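# Stand rolled towel upright on top of cubby

## Task

Take the rolled towel that lies on the table and set it upright, resting on one of its ends, on the cubby's top surface, where it must remain standing and stay rolled; the second towel must remain lying rolled inside the cubby, and the cubby must not be moved.

## Robot and tools

Robot: two six-joint arms, left_arm and right_arm, each ending in a two-finger gripper whose fingers can fold. Bases in the scene frame: left_arm at (+0.021, +0.586, 0) m, right_arm at (-0.036, -0.708, 0) m, each turned very slightly about z.

Scene frame: origin at table-top height, halfway between the nominal bases; +z up, +x away from the robot over the table, +y toward left_arm. Image left/right does not match arm names. Reported gripper positions (m), quaternions (wxyz) and velocities (m/s, rad/s) use this frame and may be a few cm off, more when reaching far. Gripper axes: fingers point along its own +z, open and close along its y. end_effector_position is the spot between the pads when shut; fingertips extend about 33 mm past it (about 9 mm when wide open).

The 18-number row (all values -1 to 1), used by execute_actions and move: one flat list covering both arms, left first. Per arm: dx, dy, dz, rx, ry, rz, gripper position, force_limit, speed. dx..rz are an offset, not a pose: measured from that arm's Hand target at the start of the action or move, along scene axes; 1.0 = 0.6 m or 180 degrees; rx, ry, rz form one rotation vector turning about the Hand target point. Every row in a list counts from that same start, not from the prior row, so resending an offset moves further. Six zeros re-request the current Hand target. Gripper numbers are absolute settings: position +1 fully open (140 mm), about -0.8 pads touch, -1 closes until blocked. force_limit at -1 gives roughly 14 N, 0 about 40 N, +1 about 58 N (faster closes squeeze harder). speed -1 is about 30 mm/s, 0 about 140, +1 about 250. Both start at +1. To keep a gripper unchanged, resend its last three numbers; 0 is a real command.

execute_actions(actions, cameras): actions is a list of actions; each action is up to 15 rows, one per 1/30 s step, with the final row repeated if fewer. cameras: list of names, ["all"], or []; default shows all only when actions is empty. An empty actions list just reports state and images.

move(target, speed, blend, stop_force, zero, blocking, cameras): target is one row or up to 15 rows, all offsets from the same starting Hand targets. speed in m/s, 0.002 to 2, default 0.25 (rotation capped at twice that in rad/s); one value or one per target. blend in m rounds corners between listed targets; 0 stops at each. stop_force in N, 10 to 80, shared by both arms: an arm's path ends when resistance along its direction of travel exceeds it; unreliable while the gripper rotates, near singular or stretched poses, and it will not feel light loose objects. Leave it out when backing off a contact. zero (default true) re-zeros the force reading before the move. blocking=false returns early (not allowed with stop_force). Paths are straight, do not avoid obstacles, last 0.5 to 10 s. The result adds a "move:" line: done, off_target, moving, held, fault, plus limits such as paced or held. Keep paths away from an arm's own base.

wait(seconds 0 to 10) lets time run. stop brakes a running move. zoom_image(camera, region=[x0,y0,x1,y1]) enlarges part of the newest image, at most 504x504 px. clear_fault(arm) clears a reported torque or force fault. finished_scene(scene) ends the current scene, given its number; irreversible.

Control limits: each step the command is clipped to within 70 mm and 16 degrees of the measured gripper; Hand target in results is the clipped command, and the gripper may rest short of it, so resend the gap. A blocked arm keeps pushing until you command it back past the gripper.

Gripping: close with position -1 and check object_status = 2 (0 moving, 1 blocked while opening, 2 blocked while closing, 3 reached position or pads met). Grip with the outer quarter of the pads, near the tips; deeper grips fold the fingers and may hold loosely or let go. Tips pressed into a surface fold easily. To tighten, raise force_limit and nudge position (-1 to -0.98); to loosen, reopen and close slowly. position_measured is in counts: 3 open, 75 about 100 mm, 139 about 60 mm, 200 about 20 mm, 230 pads touching.

Result lines: Joint positions and velocities ("within noise" when still), Joint torques, External joint torques (outside load estimate, including held weight), Flange force (along gripper axes, noisy), Tool commands, Wrist depth (7x7 grid of distances in mm from each wrist camera, "-" unknown), MOTOR HOT or OVER-TEMPERATURE FAULT warnings. Cameras: cam_high, cam_low, cam_roll_left, cam_roll_right, cam_left_wrist, cam_right_wrist (672x504).

Avoid: anything ending off the table (fails), drops or releasing moving items, fast impacts, striking the cubby or table hard, pressing the arms or grippers against each other, outside force reaching 144 N or joint contact torque at limits (wrist joints 39.6 N m), heavy leverage on the wrist, and long holds at full stretch that overheat motors. Move slowly near contact and lift away cleanly after placing the towel upright.

Each tool is called after ">>>" as a command line: name --argument value for each argument, lists and objects as JSON in quotes; but a table of rows of numbers goes row by row, as --pt "numbers of a row", without its own name.

## Session

>>> execute_actions --actions '[]'

Scene clock: 0.00 s.
left_arm: end_effector_position=(+0.7191, +0.1873, +0.2921) position_measured=3 object_status=3 end_effector_quat_wxyz=(+0.035, +0.817, -0.516, +0.256) | right_arm: end_effector_position=(+0.0176, -0.2315, +0.1445) position_measured=3 object_status=3 end_effector_quat_wxyz=(-0.360, +0.188, +0.835, +0.371)
Joint positions: left_arm=[-0.575 0.182 1.721 -0.13 0.727 2.245] | right_arm=[0.745 0.01 2.57 1.43 1.079 -1.511]
Joint velocities: within noise
Joint torques (N m): no reading
External joint torques (N m): no reading
Flange force (N): no reading
Wrist depth (mm): cam_left_wrist=[1663 1628 1533 1494 463 447 429 / 1640 1553 1504 1414 453 437 279 / 1617 1543 1457 463 445 428 277 / 1574 153 1440 450 433 418 137 / 109 1457 461 441 422 408 113 / 1494 1431 451 432 412 397 383 / 1414 1389 438 420 406 390 377] | cam_right_wrist=[1457 1623 1894 546 4058 2952 2612 / 288 328 386 472 601 800 693 / 260 291 332 396 491 628 724 / 237 139 299 346 413 479 136 / - 236 268 305 358 416 116 / 198 219 242 276 316 366 422 / 191 202 223 249 282 292 306]
Hand target: left_arm +0.7191, +0.1873, +0.2921; +0.035, +0.817, -0.516, +0.256 | right_arm +0.0176, -0.2315, +0.1445; -0.360, +0.188, +0.835, +0.371
Tool commands: left_gripper/position=+1.0 left_gripper/force_limit=+1.0 left_gripper/speed=+1.0 right_gripper/position=+1.0 right_gripper/force_limit=+1.0 right_gripper/speed=+1.0

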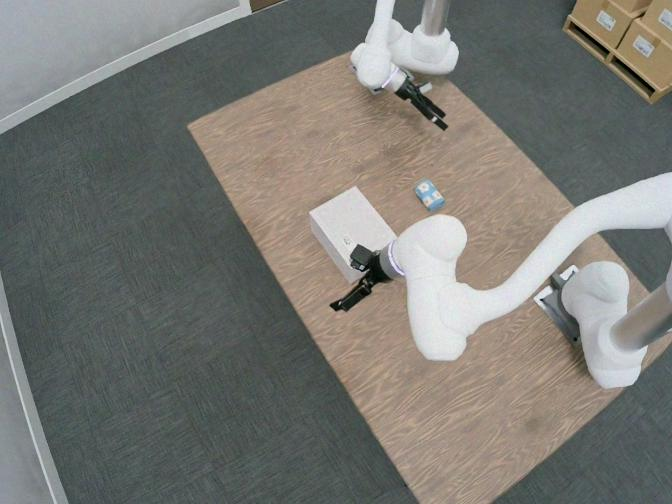

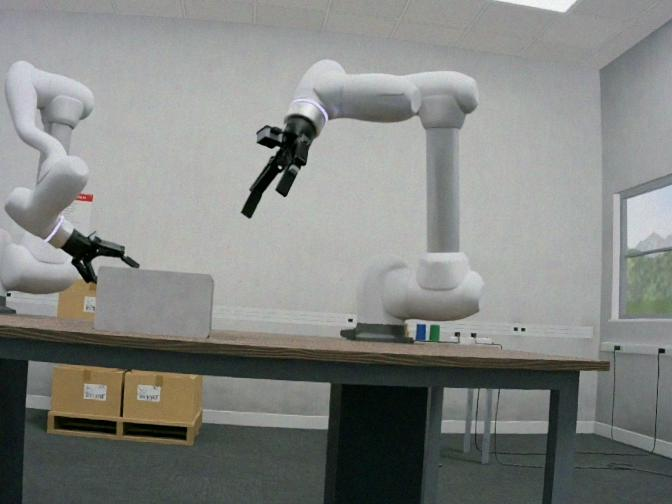

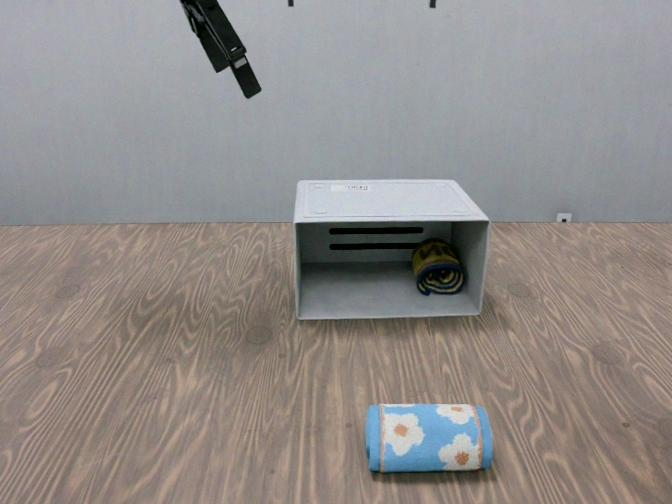

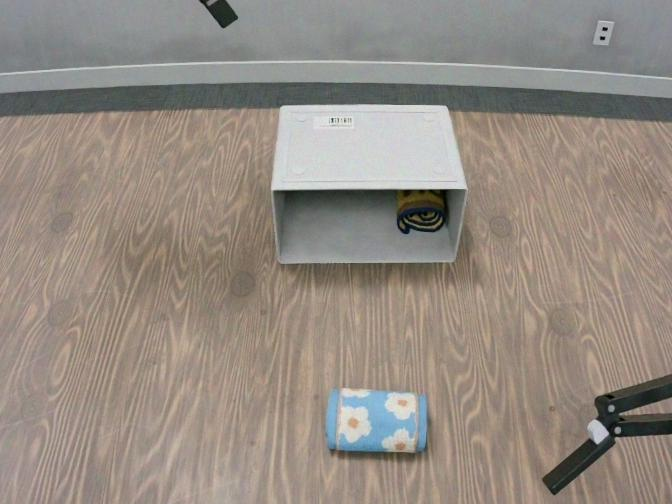

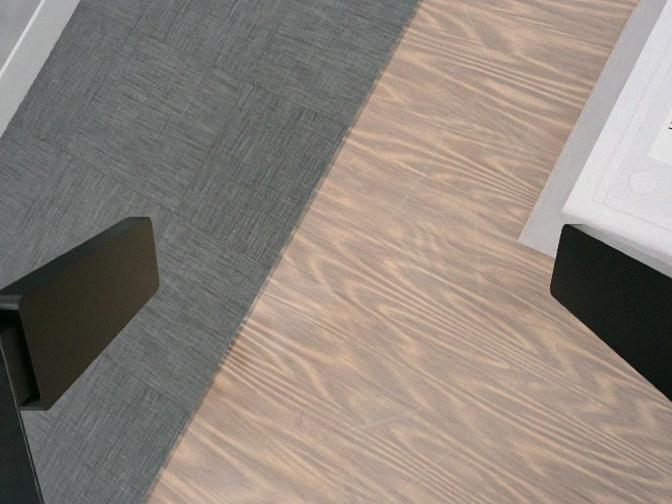

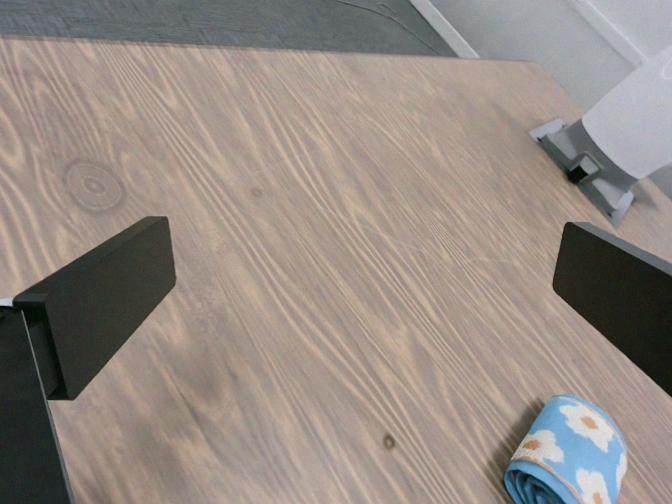

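>>> move --target '[-0.8652, -0.3955, -0.0702, 0.1335, 0.1014, -0.1381, 1, -1, -1, 0.1167, -0.1883, 0.1167, 0, 0, 0, 1, -1, -1]' --speed 0.4 --cameras '["cam_left_wrist", "cam_roll_right", "cam_high"]'

Scene clock: 24.30 s.
left_arm: end_effector_position=(+0.2000, -0.0499, +0.2500) position_measured=3 object_status=3 end_effector_quat_wxyz=(+0.000, +0.707, -0.707, +0.000) | right_arm: end_effector_position=(+0.0876, -0.3445, +0.2145) position_measured=3 object_status=3 end_effector_quat_wxyz=(-0.360, +0.188, +0.835, +0.371)
Joint positions: left_arm=[-1.397 0.21 1.682 0 1.25 1.792] | right_arm=[0.3 -0.159 2.516 1.038 1.413 -1.39]
Joint torques (N m): left_arm=[0.59 -64.64 -41.24 4 0.32 -0.03] | right_arm=[0.32 -17.71 -32.59 3.66 2.04 0.07]
External joint torques (N m): left_arm=[-0.73 2.67 0.99 0.11 -0.37 0.03] | right_arm=[-0.34 2.56 0.95 -0.47 -0.28 -0.05]
Flange force (N): left_arm=[2.2 0.5 3.3] | right_arm=[-7.3 -1.0 1.0]
Wrist depth (mm): cam_left_wrist=[348 348 349 350 350 352 351 / 366 367 367 364 370 369 372 / 387 387 390 367 390 392 392 / 397 153 412 412 413 406 137 / 109 438 438 439 439 441 113 / 472 468 468 471 471 474 481 / 500 503 502 505 506 506 509] | cam_right_wrist=[1505 1762 2124 2674 3852 - 2914 / 371 421 494 603 781 943 784 / 338 374 431 514 633 829 871 / 306 139 384 448 541 608 136 / - 301 343 397 463 546 116 / 255 283 315 356 406 491 532 / 247 261 288 322 364 420 478]
Hand target: left_arm +0.1999, -0.0500, +0.2500; +0.000, +0.707, -0.707, +0.000 | right_arm +0.0876, -0.3445, +0.2145; -0.360, +0.188, +0.835, +0.371
Off the commanded pose: left_arm 0.000 m, 0 deg | right_arm 0.000 m, 0 deg.
move: done
Images, in order (width x height): cam_high 672x504, cam_roll_right 672x504, cam_left_wrist 672x504.

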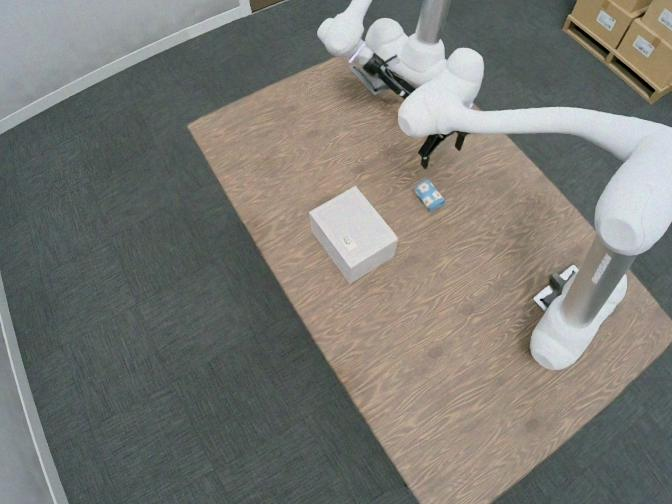

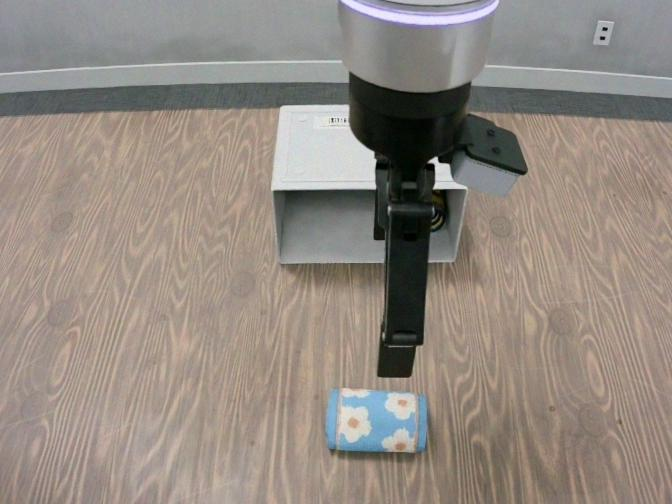

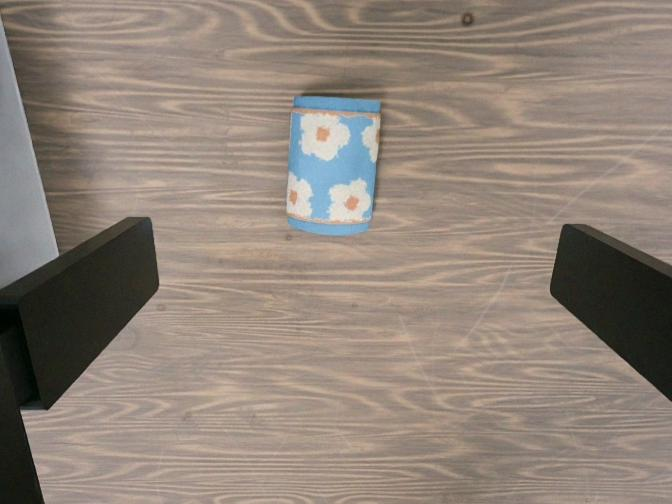

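>>> move --pt "0.0067 -0.005 -0.3533 0 0 -0.02 1 -1 -1 0 0 0 0 0 0 1 -1 -1" --pt "0.0067 -0.005 -0.3533 0 0 -0.02 -1 -1 -1 0 0 0 0 0 0 1 -1 -1" --speed 0.2 --cameras '["cam_left_wrist", "cam_roll_left", "cam_roll_right"]'

Scene clock: 49.40 s.
left_arm: end_effector_position=(+0.2040, -0.0530, +0.0380) position_measured=171 object_status=0 end_effector_quat_wxyz=(+0.000, -0.685, +0.729, +0.000) | right_arm: end_effector_position=(+0.0876, -0.3445, +0.2145) position_measured=3 object_status=3 end_effector_quat_wxyz=(-0.360, +0.188, +0.835, +0.371)
Joint positions: left_arm=[-1.392 0.385 1.877 0 0.879 1.86] | right_arm=[0.3 -0.159 2.516 1.038 1.413 -1.39]
Joint torques (N m): left_arm=[2.22 -67.13 -28.46 3.9 -0.15 -0.08] | right_arm=[0.76 -17.68 -32.55 3.64 2.03 0.09]
External joint torques (N m): left_arm=[-2.01 -4.91 -4.2 -0.56 0.1 0.08] | right_arm=[-0.79 2.59 0.91 -0.45 -0.27 -0.07]
Flange force (N): left_arm=[2.8 2.1 -8.2] | right_arm=[-7.8 -1.6 -0.2]
Wrist depth (mm): cam_left_wrist=[153 154 154 154 155 155 156 / 162 162 162 159 161 164 164 / 170 171 171 122 169 172 173 / 181 181 177 128 134 183 183 / - 85 86 137 138 94 94 / - 70 67 151 - - - / - - - 222 - - -] | cam_right_wrist=[1557 1671 2228 2738 3852 - 750 / 369 422 500 604 789 1024 781 / 333 373 438 517 631 806 854 / 308 139 385 448 535 621 136 / - 303 346 396 459 432 116 / 255 280 313 353 406 464 530 / 248 261 288 322 366 419 477]
Hand target: left_arm +0.2040, -0.0530, +0.0380; +0.000, +0.685, -0.729, +0.000 | right_arm +0.0876, -0.3445, +0.2145; -0.360, +0.188, +0.835, +0.371
Off the commanded pose: left_arm 0.000 m, 0 deg | right_arm 0.000 m, 0 deg.
move: done
Images, in order (width x height): cam_roll_left 672x504, cam_roll_right 672x504, cam_left_wrist 672x504.

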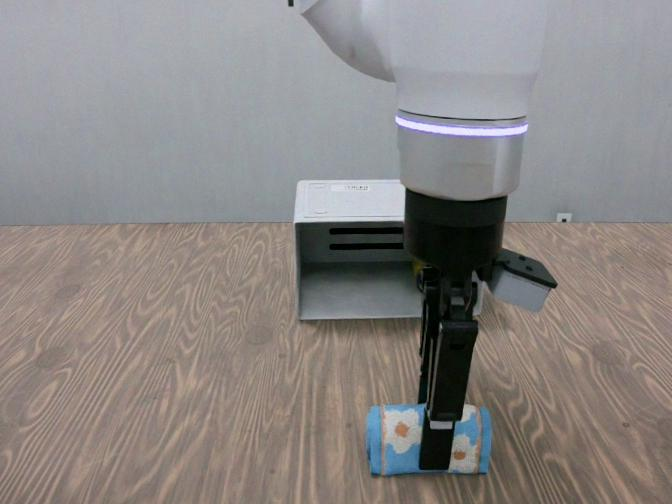

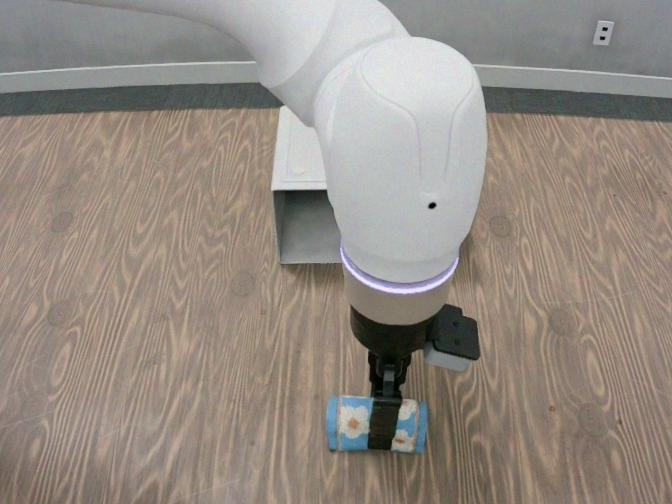

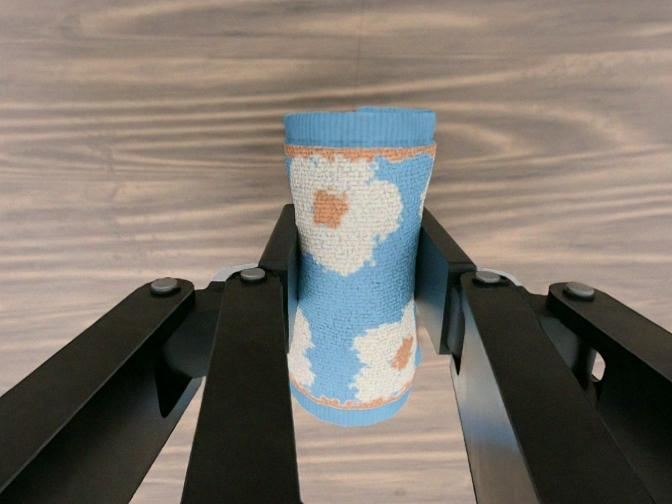

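>>> move --pt "0 0 0.0833 0 0 0 -1 -1 -1 0 0 0 0 0 0 1 -1 -1" --pt "0.2933 -0.005 0.4033 -0.499 0.0314 0 -1 -1 -1 0 0 0 0 0 0 1 -1 -1" --pt "0.5767 0.0217 0.37 -0.499 0.0314 0 -1 -1 -1 0 0 0 0 0 0 1 -1 -1" --speed '[0.15, 0.35, 0.3]' --blend '[0.02, 0.04, 0]' --cameras '["cam_left_wrist", "cam_low", "cam_high", "cam_roll_right", "cam_roll_left"]'

>>> zoom_image --camera "cam_low" --region '[80, 160, 300, 350]'

Scene clock: 58.47 s.
left_arm: end_effector_position=(+0.5499, -0.0400, +0.2600) position_measured=171 object_status=2 end_effector_quat_wxyz=(+0.516, +0.484, -0.515, +0.484) | right_arm: end_effector_position=(+0.0876, -0.3445, +0.2145) position_measured=3 object_status=3 end_effector_quat_wxyz=(-0.360, +0.188, +0.835, +0.371)
Joint positions: left_arm=[-0.595 0.474 2.014 -1.966 1.285 4.116] | right_arm=[0.3 -0.159 2.516 1.038 1.413 -1.39]
Joint torques (N m): left_arm=[0.57 -74.81 -24.7 -2.97 2.63 -0.03] | right_arm=[0.82 -17.93 -32.58 3.65 2 0]
External joint torques (N m): left_arm=[-0.27 3.03 0.8 0.44 -0.31 0.03] | right_arm=[-0.91 2.87 0.93 -0.46 -0.25 0.02]
Flange force (N): left_arm=[-4.2 -1.7 0.9] | right_arm=[-8.4 -1.6 -0.5]
Wrist depth (mm): cam_left_wrist=[2845 2683 2434 - 2915 569 - / - - - 119 3027 675 550 / - - 3148 121 3107 3234 772 / 2989 3107 956 128 140 933 846 / - 85 - 137 139 94 94 / - 70 - 150 - - - / - - - 217 - - -] | cam_right_wrist=[1567 1748 2185 2706 3444 - 750 / 371 420 496 609 768 971 792 / 336 376 435 517 633 826 1047 / - 151 386 449 537 621 136 / - 305 345 395 463 540 116 / 256 281 313 355 407 478 532 / 248 261 288 322 364 423 483]
Hand target: left_arm +0.5500, -0.0399, +0.2600; +0.516, +0.484, -0.515, +0.484 | right_arm +0.0876, -0.3445, +0.2145; -0.360, +0.188, +0.835, +0.371
Off the commanded pose: left_arm 0.000 m, 0 deg | right_arm 0.000 m, 0 deg.
move: done
Images, in order (width x height): cam_high 672x504, cam_low 672x504, cam_roll_left 672x504, cam_roll_right 672x504, cam_left_wrist 672x504.

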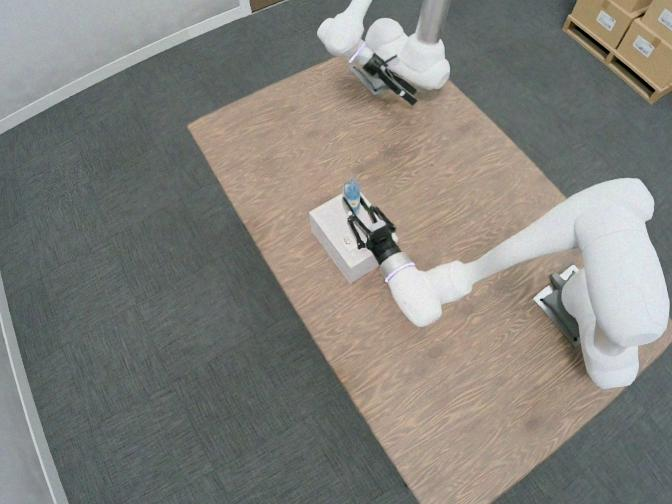

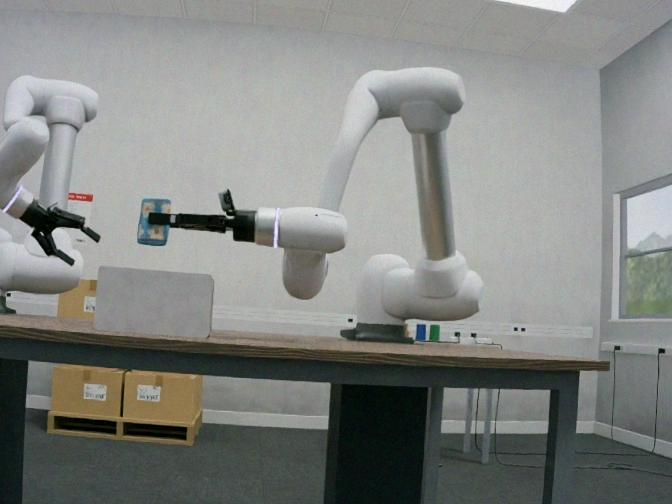

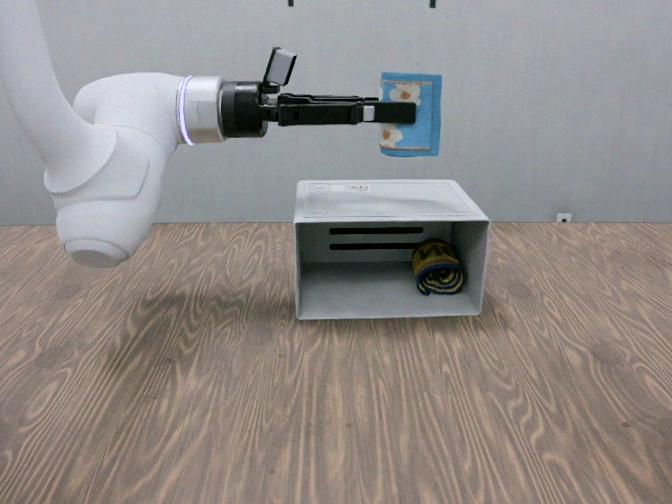

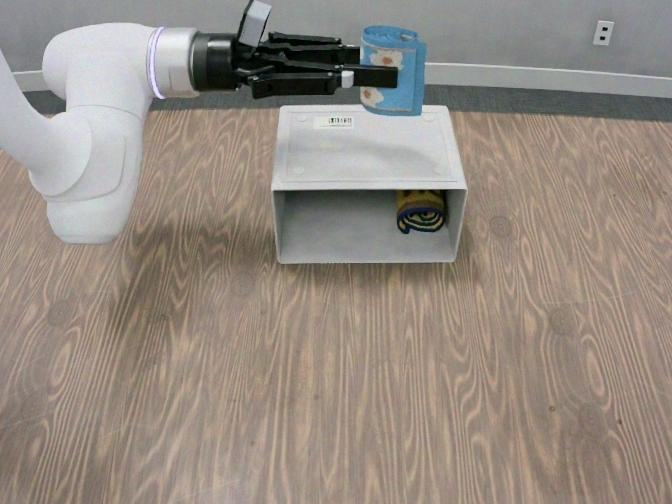

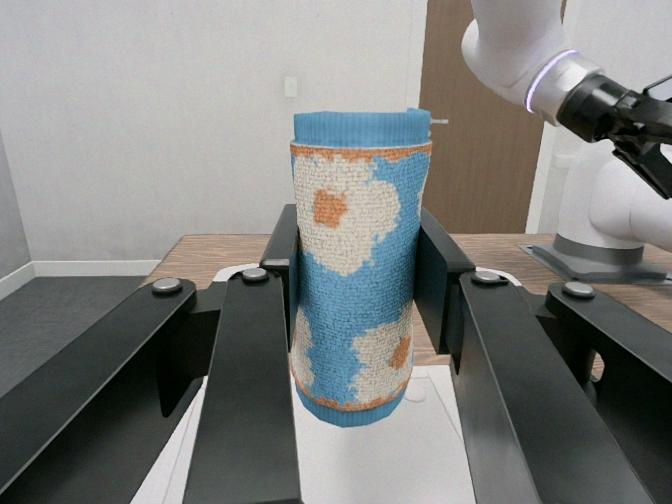

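Scaled by 2.291.

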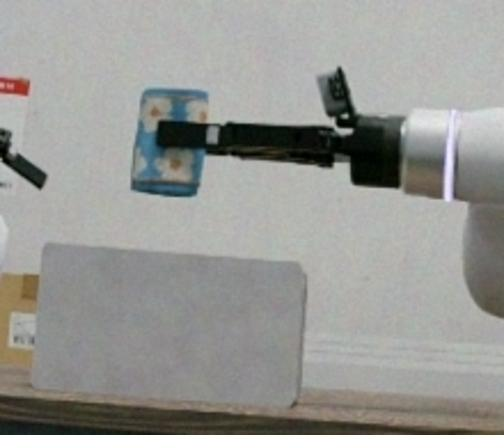

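>>> move --target '[0, 0, -0.0833, 0, 0, 0, -1, -1, -1, 0, 0, 0, 0, 0, 0, 1, -1, -1]' --speed 0.12 --cameras '["cam_left_wrist", "cam_low", "cam_roll_left"]'

>>> zoom_image --camera "cam_low" --region '[90, 200, 230, 300]'

>>> zoom_image --camera "cam_roll_left" --region '[290, 90, 500, 250]'

>>> zoom_image --camera "cam_left_wrist" --region '[230, 250, 500, 504]'

Scene clock: 67.13 s.
left_arm: end_effector_position=(+0.5500, -0.0399, +0.2100) position_measured=171 object_status=2 end_effector_quat_wxyz=(+0.516, +0.484, -0.515, +0.484) | right_arm: end_effector_position=(+0.0876, -0.3445, +0.2145) position_measured=3 object_status=3 end_effector_quat_wxyz=(-0.360, +0.188, +0.835, +0.371)
Joint positions: left_arm=[-0.595 0.548 2.028 -1.988 1.319 4.199] | right_arm=[0.3 -0.159 2.516 1.038 1.413 -1.39]
Joint torques (N m): left_arm=[0.69 -78.88 -21.63 -2.64 2.73 -0.1] | right_arm=[0.26 -17.92 -32.44 3.67 2.07 0.05]
External joint torques (N m): left_arm=[-0.63 3.69 0.93 0.37 -0.29 0.1] | right_arm=[-0.28 2.69 0.79 -0.48 -0.31 -0.03]
Flange force (N): left_arm=[-5.6 -1.3 1.4] | right_arm=[-7.6 -0.5 1.2]
Wrist depth (mm): cam_left_wrist=[- - - - 2778 593 529 / - - - 118 3107 3107 562 / - 2915 - 121 3107 3107 779 / 2745 782 139 128 135 828 834 / - 85 86 137 140 94 94 / - 70 67 150 - - - / - - - 154 - - -] | cam_right_wrist=[1485 1776 2207 2706 3788 - 833 / 370 422 494 608 784 935 795 / 338 375 432 518 637 823 971 / 306 342 385 449 534 624 136 / - 305 346 394 462 532 116 / 255 283 316 355 405 476 536 / 247 260 287 322 365 419 480]
Hand target: left_arm +0.5500, -0.0399, +0.2100; +0.516, +0.484, -0.515, +0.484 | right_arm +0.0876, -0.3445, +0.2145; -0.360, +0.188, +0.835, +0.371
Off the commanded pose: left_arm 0.000 m, 0 deg | right_arm 0.000 m, 0 deg.
move: done
Images, in order (width x height): cam_low 672x504, cam_roll_left 672x504, cam_left_wrist 672x504.

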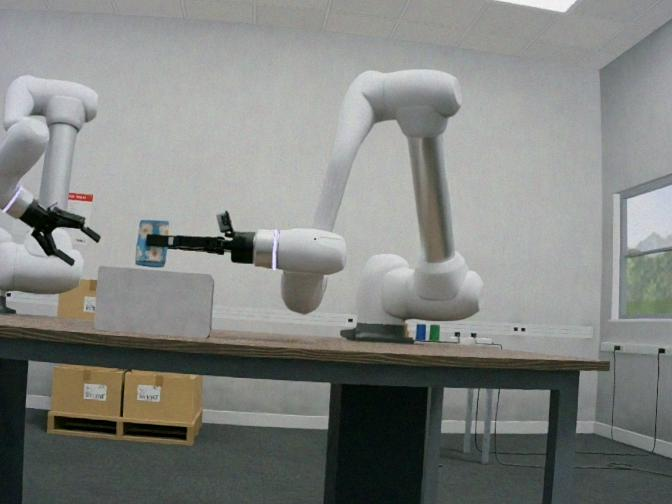

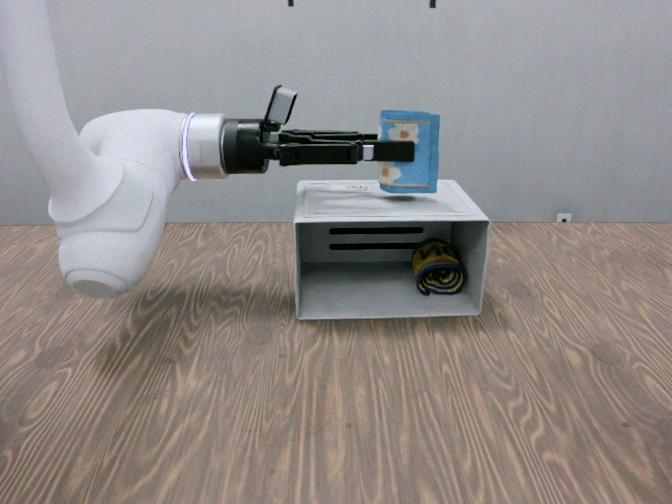

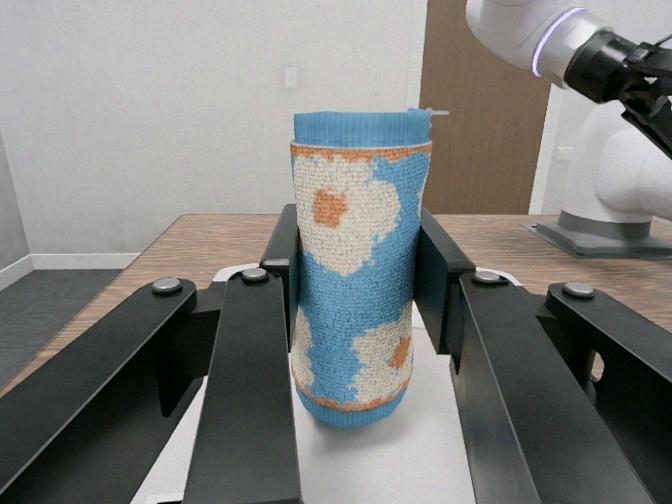

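Scaled by 3.600.

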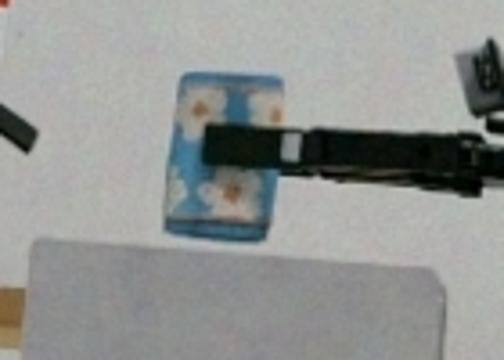

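Scaled by 2.400.

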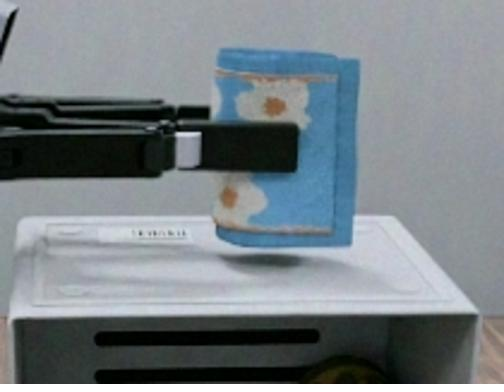

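Scaled by 1.867.

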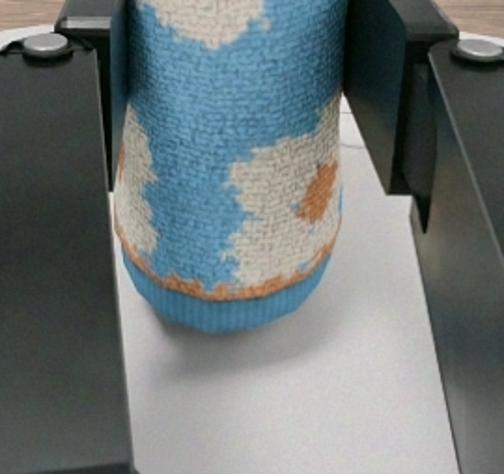

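>>> move --target '[0, 0, -0.0217, 0, 0, 0, -1, -1, -1, 0, 0, 0, 0, 0, 0, 1, -1, -1]' --speed 0.03 --cameras '["cam_left_wrist", "cam_low", "cam_roll_left"]'

>>> zoom_image --camera "cam_low" --region '[90, 200, 230, 300]'

>>> zoom_image --camera "cam_roll_left" --region '[290, 90, 500, 250]'

>>> zoom_image --camera "cam_left_wrist" --region '[230, 250, 500, 504]'

Scene clock: 75.67 s.
left_arm: end_effector_position=(+0.5500, -0.0399, +0.1970) position_measured=171 object_status=2 end_effector_quat_wxyz=(+0.516, +0.484, -0.515, +0.484) | right_arm: end_effector_position=(+0.0876, -0.3445, +0.2145) position_measured=3 object_status=3 end_effector_quat_wxyz=(-0.360, +0.188, +0.835, +0.371)
Joint positions: left_arm=[-0.595 0.568 2.03 -1.993 1.328 4.22] | right_arm=[0.3 -0.159 2.516 1.038 1.413 -1.39]
Joint torques (N m): left_arm=[0.6 -77.44 -18.79 -2 1.85 -0.1] | right_arm=[0.39 -18.05 -32.37 3.62 2.1 0.06]
External joint torques (N m): left_arm=[-0.67 1.5 -1.04 -0.21 0.62 0.1] | right_arm=[-0.38 2.72 0.72 -0.43 -0.34 -0.03]
Flange force (N): left_arm=[-2.8 -2.3 2.1] | right_arm=[-7.8 -0.5 1.1]
Wrist depth (mm): cam_left_wrist=[- - 2566 2270 3027 620 542 / - - 2683 122 2879 2989 595 / 2951 - - 122 3148 3148 790 / 3148 757 139 128 138 795 803 / - 85 86 137 140 94 94 / - 70 67 151 - - - / - - - 133 138 - -] | cam_right_wrist=[1495 1762 2165 2674 3551 - 795 / 371 424 496 600 776 963 797 / 334 376 435 518 635 815 959 / 306 139 385 449 536 611 136 / - 306 348 393 460 545 116 / - 283 314 355 407 477 534 / 247 260 288 320 367 419 488]
Hand target: left_arm +0.5500, -0.0399, +0.1970; +0.516, +0.484, -0.515, +0.484 | right_arm +0.0876, -0.3445, +0.2145; -0.360, +0.188, +0.835, +0.371
Off the commanded pose: left_arm 0.000 m, 0 deg | right_arm 0.000 m, 0 deg.
move: done
Images, in order (width x height): cam_low 672x504, cam_roll_left 672x504, cam_left_wrist 672x504.

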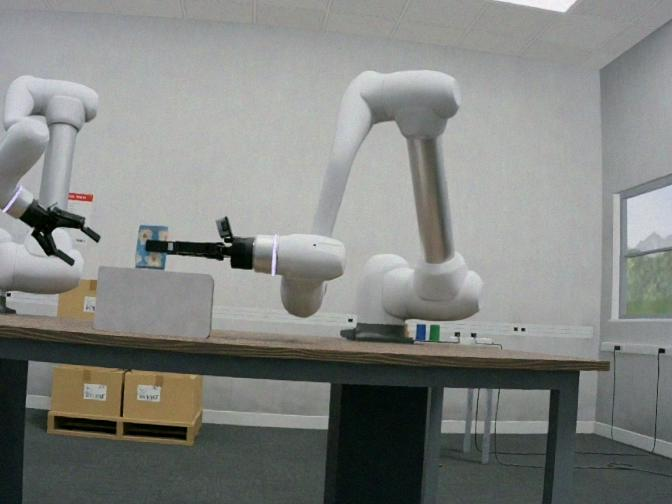

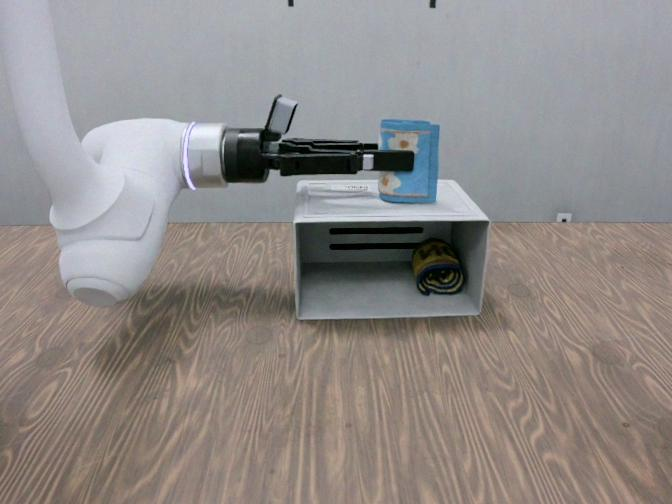

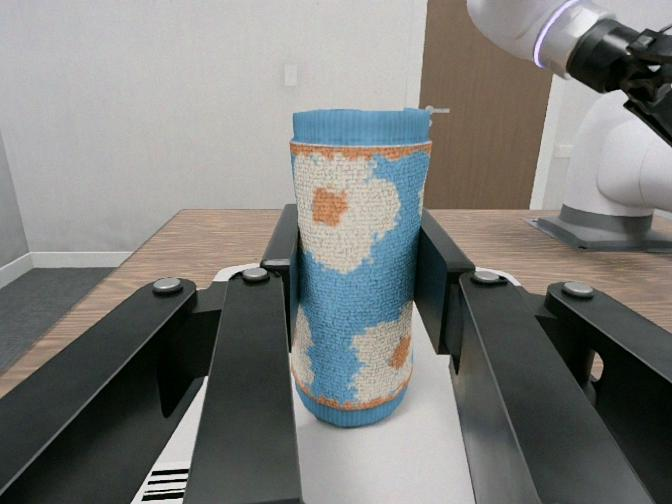

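Scaled by 3.600.

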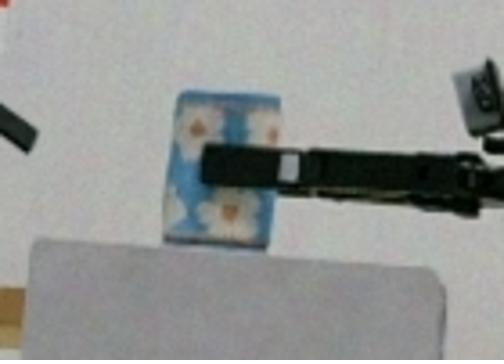

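Scaled by 2.400.

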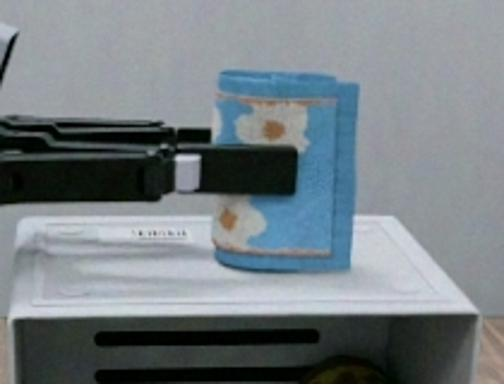

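Scaled by 1.867.

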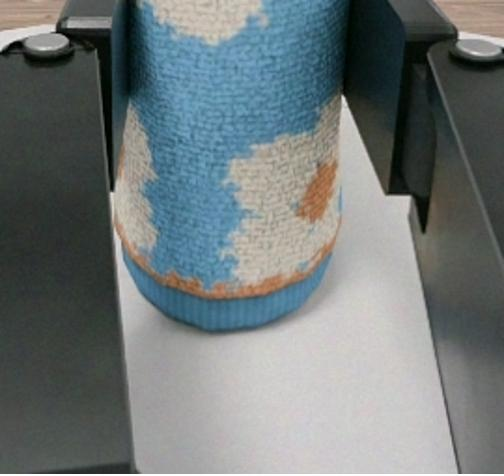

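>>> move --target '[0, 0, 0, 0, 0, 0, 0.35, -1, -1, 0, 0, 0, 0, 0, 0, 1, -1, -1]' --speed 0.03 --cameras '["cam_left_wrist", "cam_low", "cam_roll_left", "cam_high"]'

>>> zoom_image --camera "cam_low" --region '[90, 200, 230, 300]'

>>> zoom_image --camera "cam_roll_left" --region '[290, 90, 500, 250]'

>>> zoom_image --camera "cam_high" --region '[300, 160, 410, 270]'

Scene clock: 80.90 s.
left_arm: end_effector_position=(+0.5500, -0.0399, +0.1970) position_measured=85 object_status=0 end_effector_quat_wxyz=(+0.516, +0.484, -0.515, +0.484) | right_arm: end_effector_position=(+0.0876, -0.3445, +0.2145) position_measured=3 object_status=3 end_effector_quat_wxyz=(-0.360, +0.188, +0.835, +0.371)
Joint positions: left_arm=[-0.595 0.568 2.03 -1.993 1.328 4.22] | right_arm=[0.3 -0.159 2.516 1.038 1.413 -1.39]
Joint torques (N m): left_arm=[0.42 -79.12 -20.25 -2.46 2.68 -0.15] | right_arm=[0.59 -17.79 -32.57 3.65 2.06 0.06]
External joint torques (N m): left_arm=[-0.41 2.83 0.34 0.25 -0.23 0.15] | right_arm=[-0.57 2.66 0.94 -0.46 -0.3 -0.04]
Flange force (N): left_arm=[-4.4 -1.5 1.3] | right_arm=[-7.7 -1.3 0.5]
Wrist depth (mm): cam_left_wrist=[- - 2683 - - 577 549 / - 2989 - 123 2915 2989 593 / - - - 125 140 3191 784 / - 102 156 132 138 144 792 / - 84 211 140 202 116 94 / - - 162 151 165 174 69 / - - 137 138 138 139 -] | cam_right_wrist=[1505 1804 2207 2554 3608 - 823 / 370 424 493 608 773 920 784 / 335 378 435 514 637 797 955 / 305 350 384 452 531 623 136 / - 306 348 396 461 537 116 / 256 282 313 355 404 476 529 / 247 260 288 322 364 421 482]
Hand target: left_arm +0.5500, -0.0399, +0.1970; +0.516, +0.484, -0.515, +0.484 | right_arm +0.0876, -0.3445, +0.2145; -0.360, +0.188, +0.835, +0.371
Off the commanded pose: left_arm 0.000 m, 0 deg | right_arm 0.000 m, 0 deg.
move: done
Images, in order (width x height): cam_high 672x504, cam_low 672x504, cam_roll_left 672x504, cam_left_wrist 672x504.

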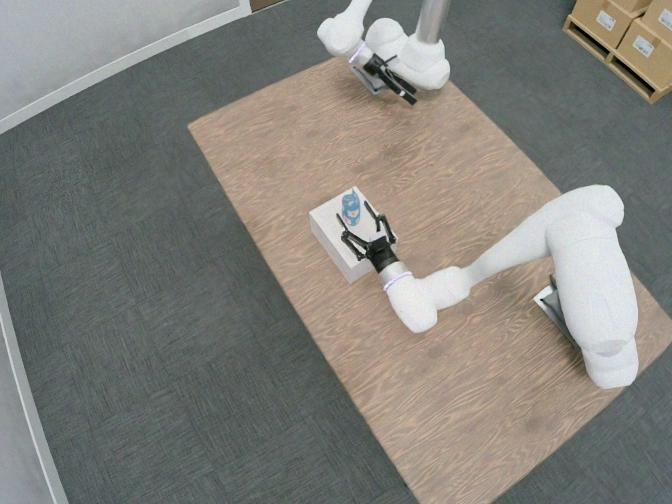

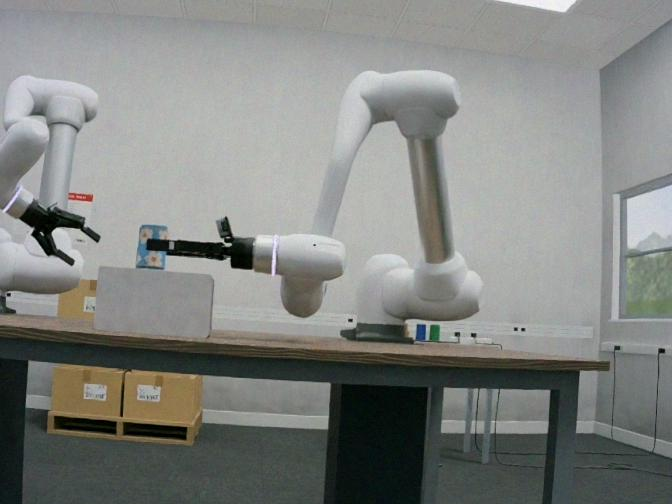

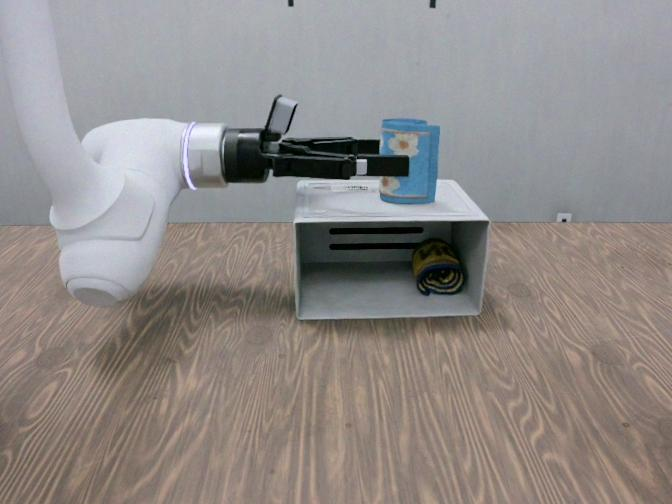

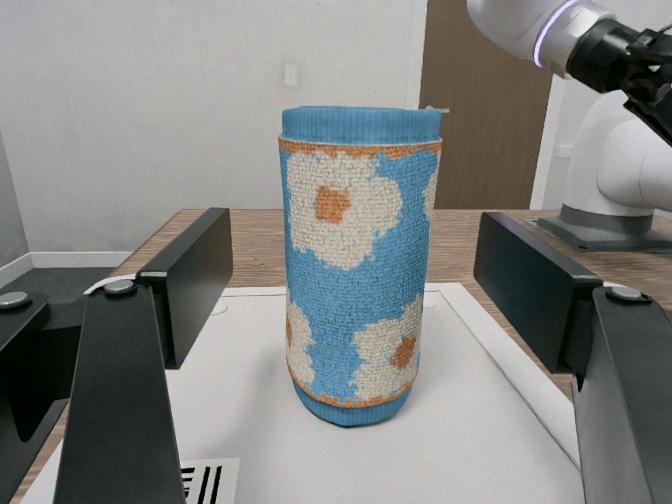

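Scaled by 3.600.

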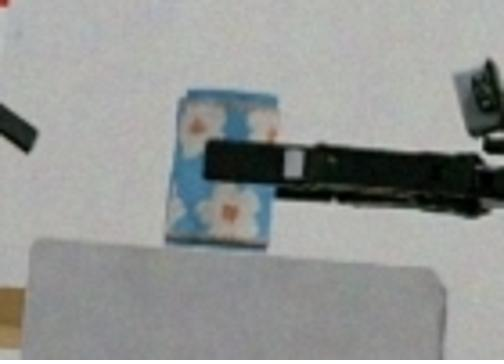

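Scaled by 2.400.

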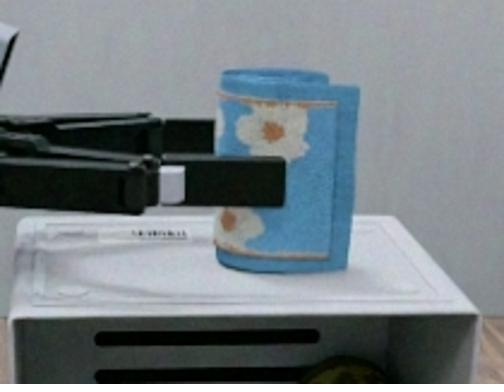

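Scaled by 4.582.

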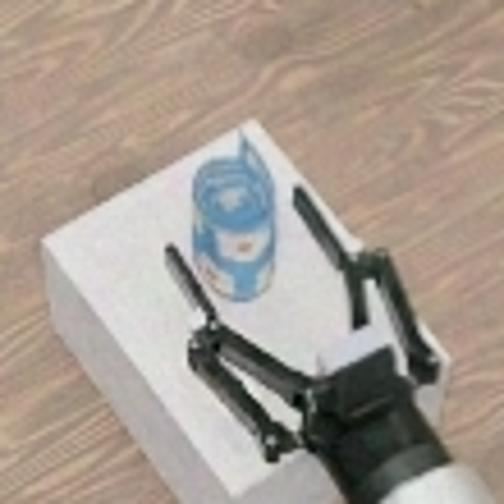

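>>> move --target '[0.019, 0.3, 0, 0, 0, 0, 0.5, -1, -1, 0, 0, 0, 0, 0, 0, 1, -1, -1]' --speed 0.12 --cameras '["cam_left_wrist", "cam_roll_right"]'

>>> zoom_image --camera "cam_roll_right" --region '[250, 20, 490, 270]'

Scene clock: 87.37 s.
left_arm: end_effector_position=(+0.5614, +0.1400, +0.1970) position_measured=66 object_status=3 end_effector_quat_wxyz=(+0.516, +0.484, -0.515, +0.484) | right_arm: end_effector_position=(+0.0876, -0.3445, +0.2145) position_measured=3 object_status=3 end_effector_quat_wxyz=(-0.360, +0.188, +0.835, +0.371)
Joint positions: left_arm=[-0.309 0.521 2.13 -1.746 1.478 4.229] | right_arm=[0.3 -0.159 2.516 1.038 1.413 -1.39]
Joint torques (N m): left_arm=[0.94 -71.48 -17.1 -1.89 2.59 -0.04] | right_arm=[0.21 -17.92 -32.39 3.65 2.05 0.09]
External joint torques (N m): left_arm=[-0.99 2.7 0.37 0.25 -0.14 0.04] | right_arm=[-0.21 2.75 0.75 -0.47 -0.29 -0.07]
Flange force (N): left_arm=[-4.6 -1.4 1.7] | right_arm=[-7.8 -0.4 1.4]
Wrist depth (mm): cam_left_wrist=[2385 - - 3325 2989 742 - / - - 2512 303 3191 3107 757 / - - 1022 310 3325 1073 855 / - 118 302 322 376 146 803 / - 97 223 243 229 127 98 / - - 220 228 228 243 - / - - - 235 250 263 -] | cam_right_wrist=[1485 1818 2319 2706 3726 3071 728 / 371 422 498 604 789 924 792 / 334 374 432 514 637 823 1010 / 306 354 383 450 537 616 136 / - 302 349 397 467 542 116 / 256 282 313 353 407 479 530 / 248 260 288 322 363 425 484]
Hand target: left_arm +0.5614, +0.1401, +0.1970; +0.516, +0.484, -0.515, +0.484 | right_arm +0.0876, -0.3445, +0.2145; -0.360, +0.188, +0.835, +0.371
Off the commanded pose: left_arm 0.000 m, 0 deg | right_arm 0.000 m, 0 deg.
move: done
Images, in order (width x height): cam_roll_right 672x504, cam_left_wrist 672x504.

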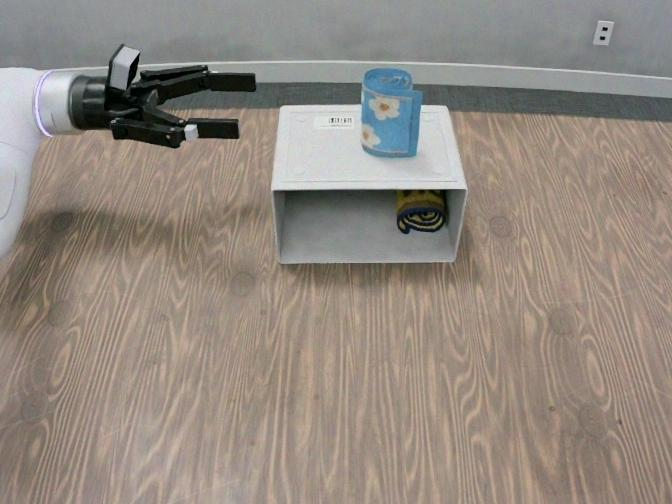

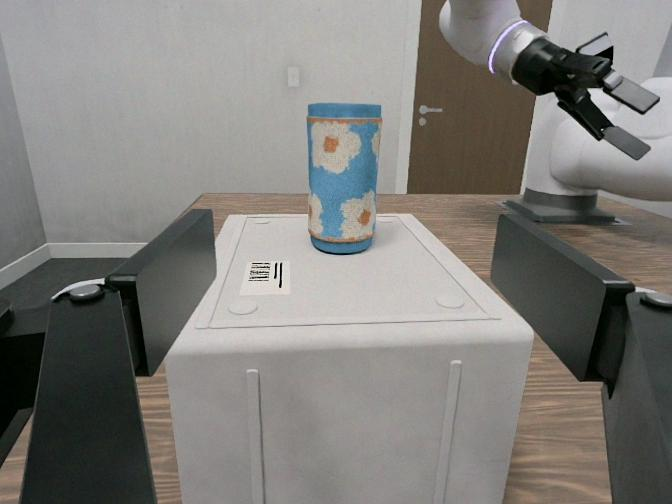

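Scaled by 2.016.

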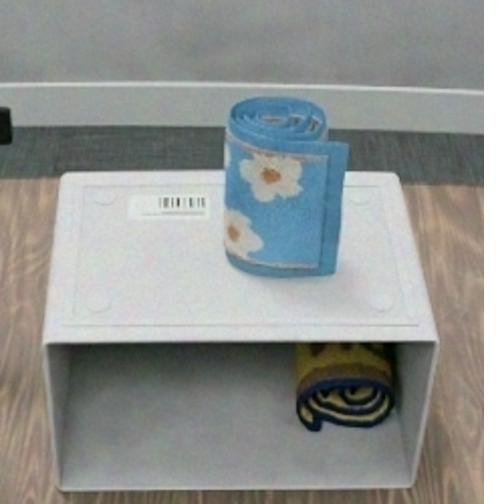

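The towel is standing upright on the cubby, still rolled, and the other towel and the cubby are undisturbed.

>>> finished_scene --scene 2

The scene is finished: the task was done.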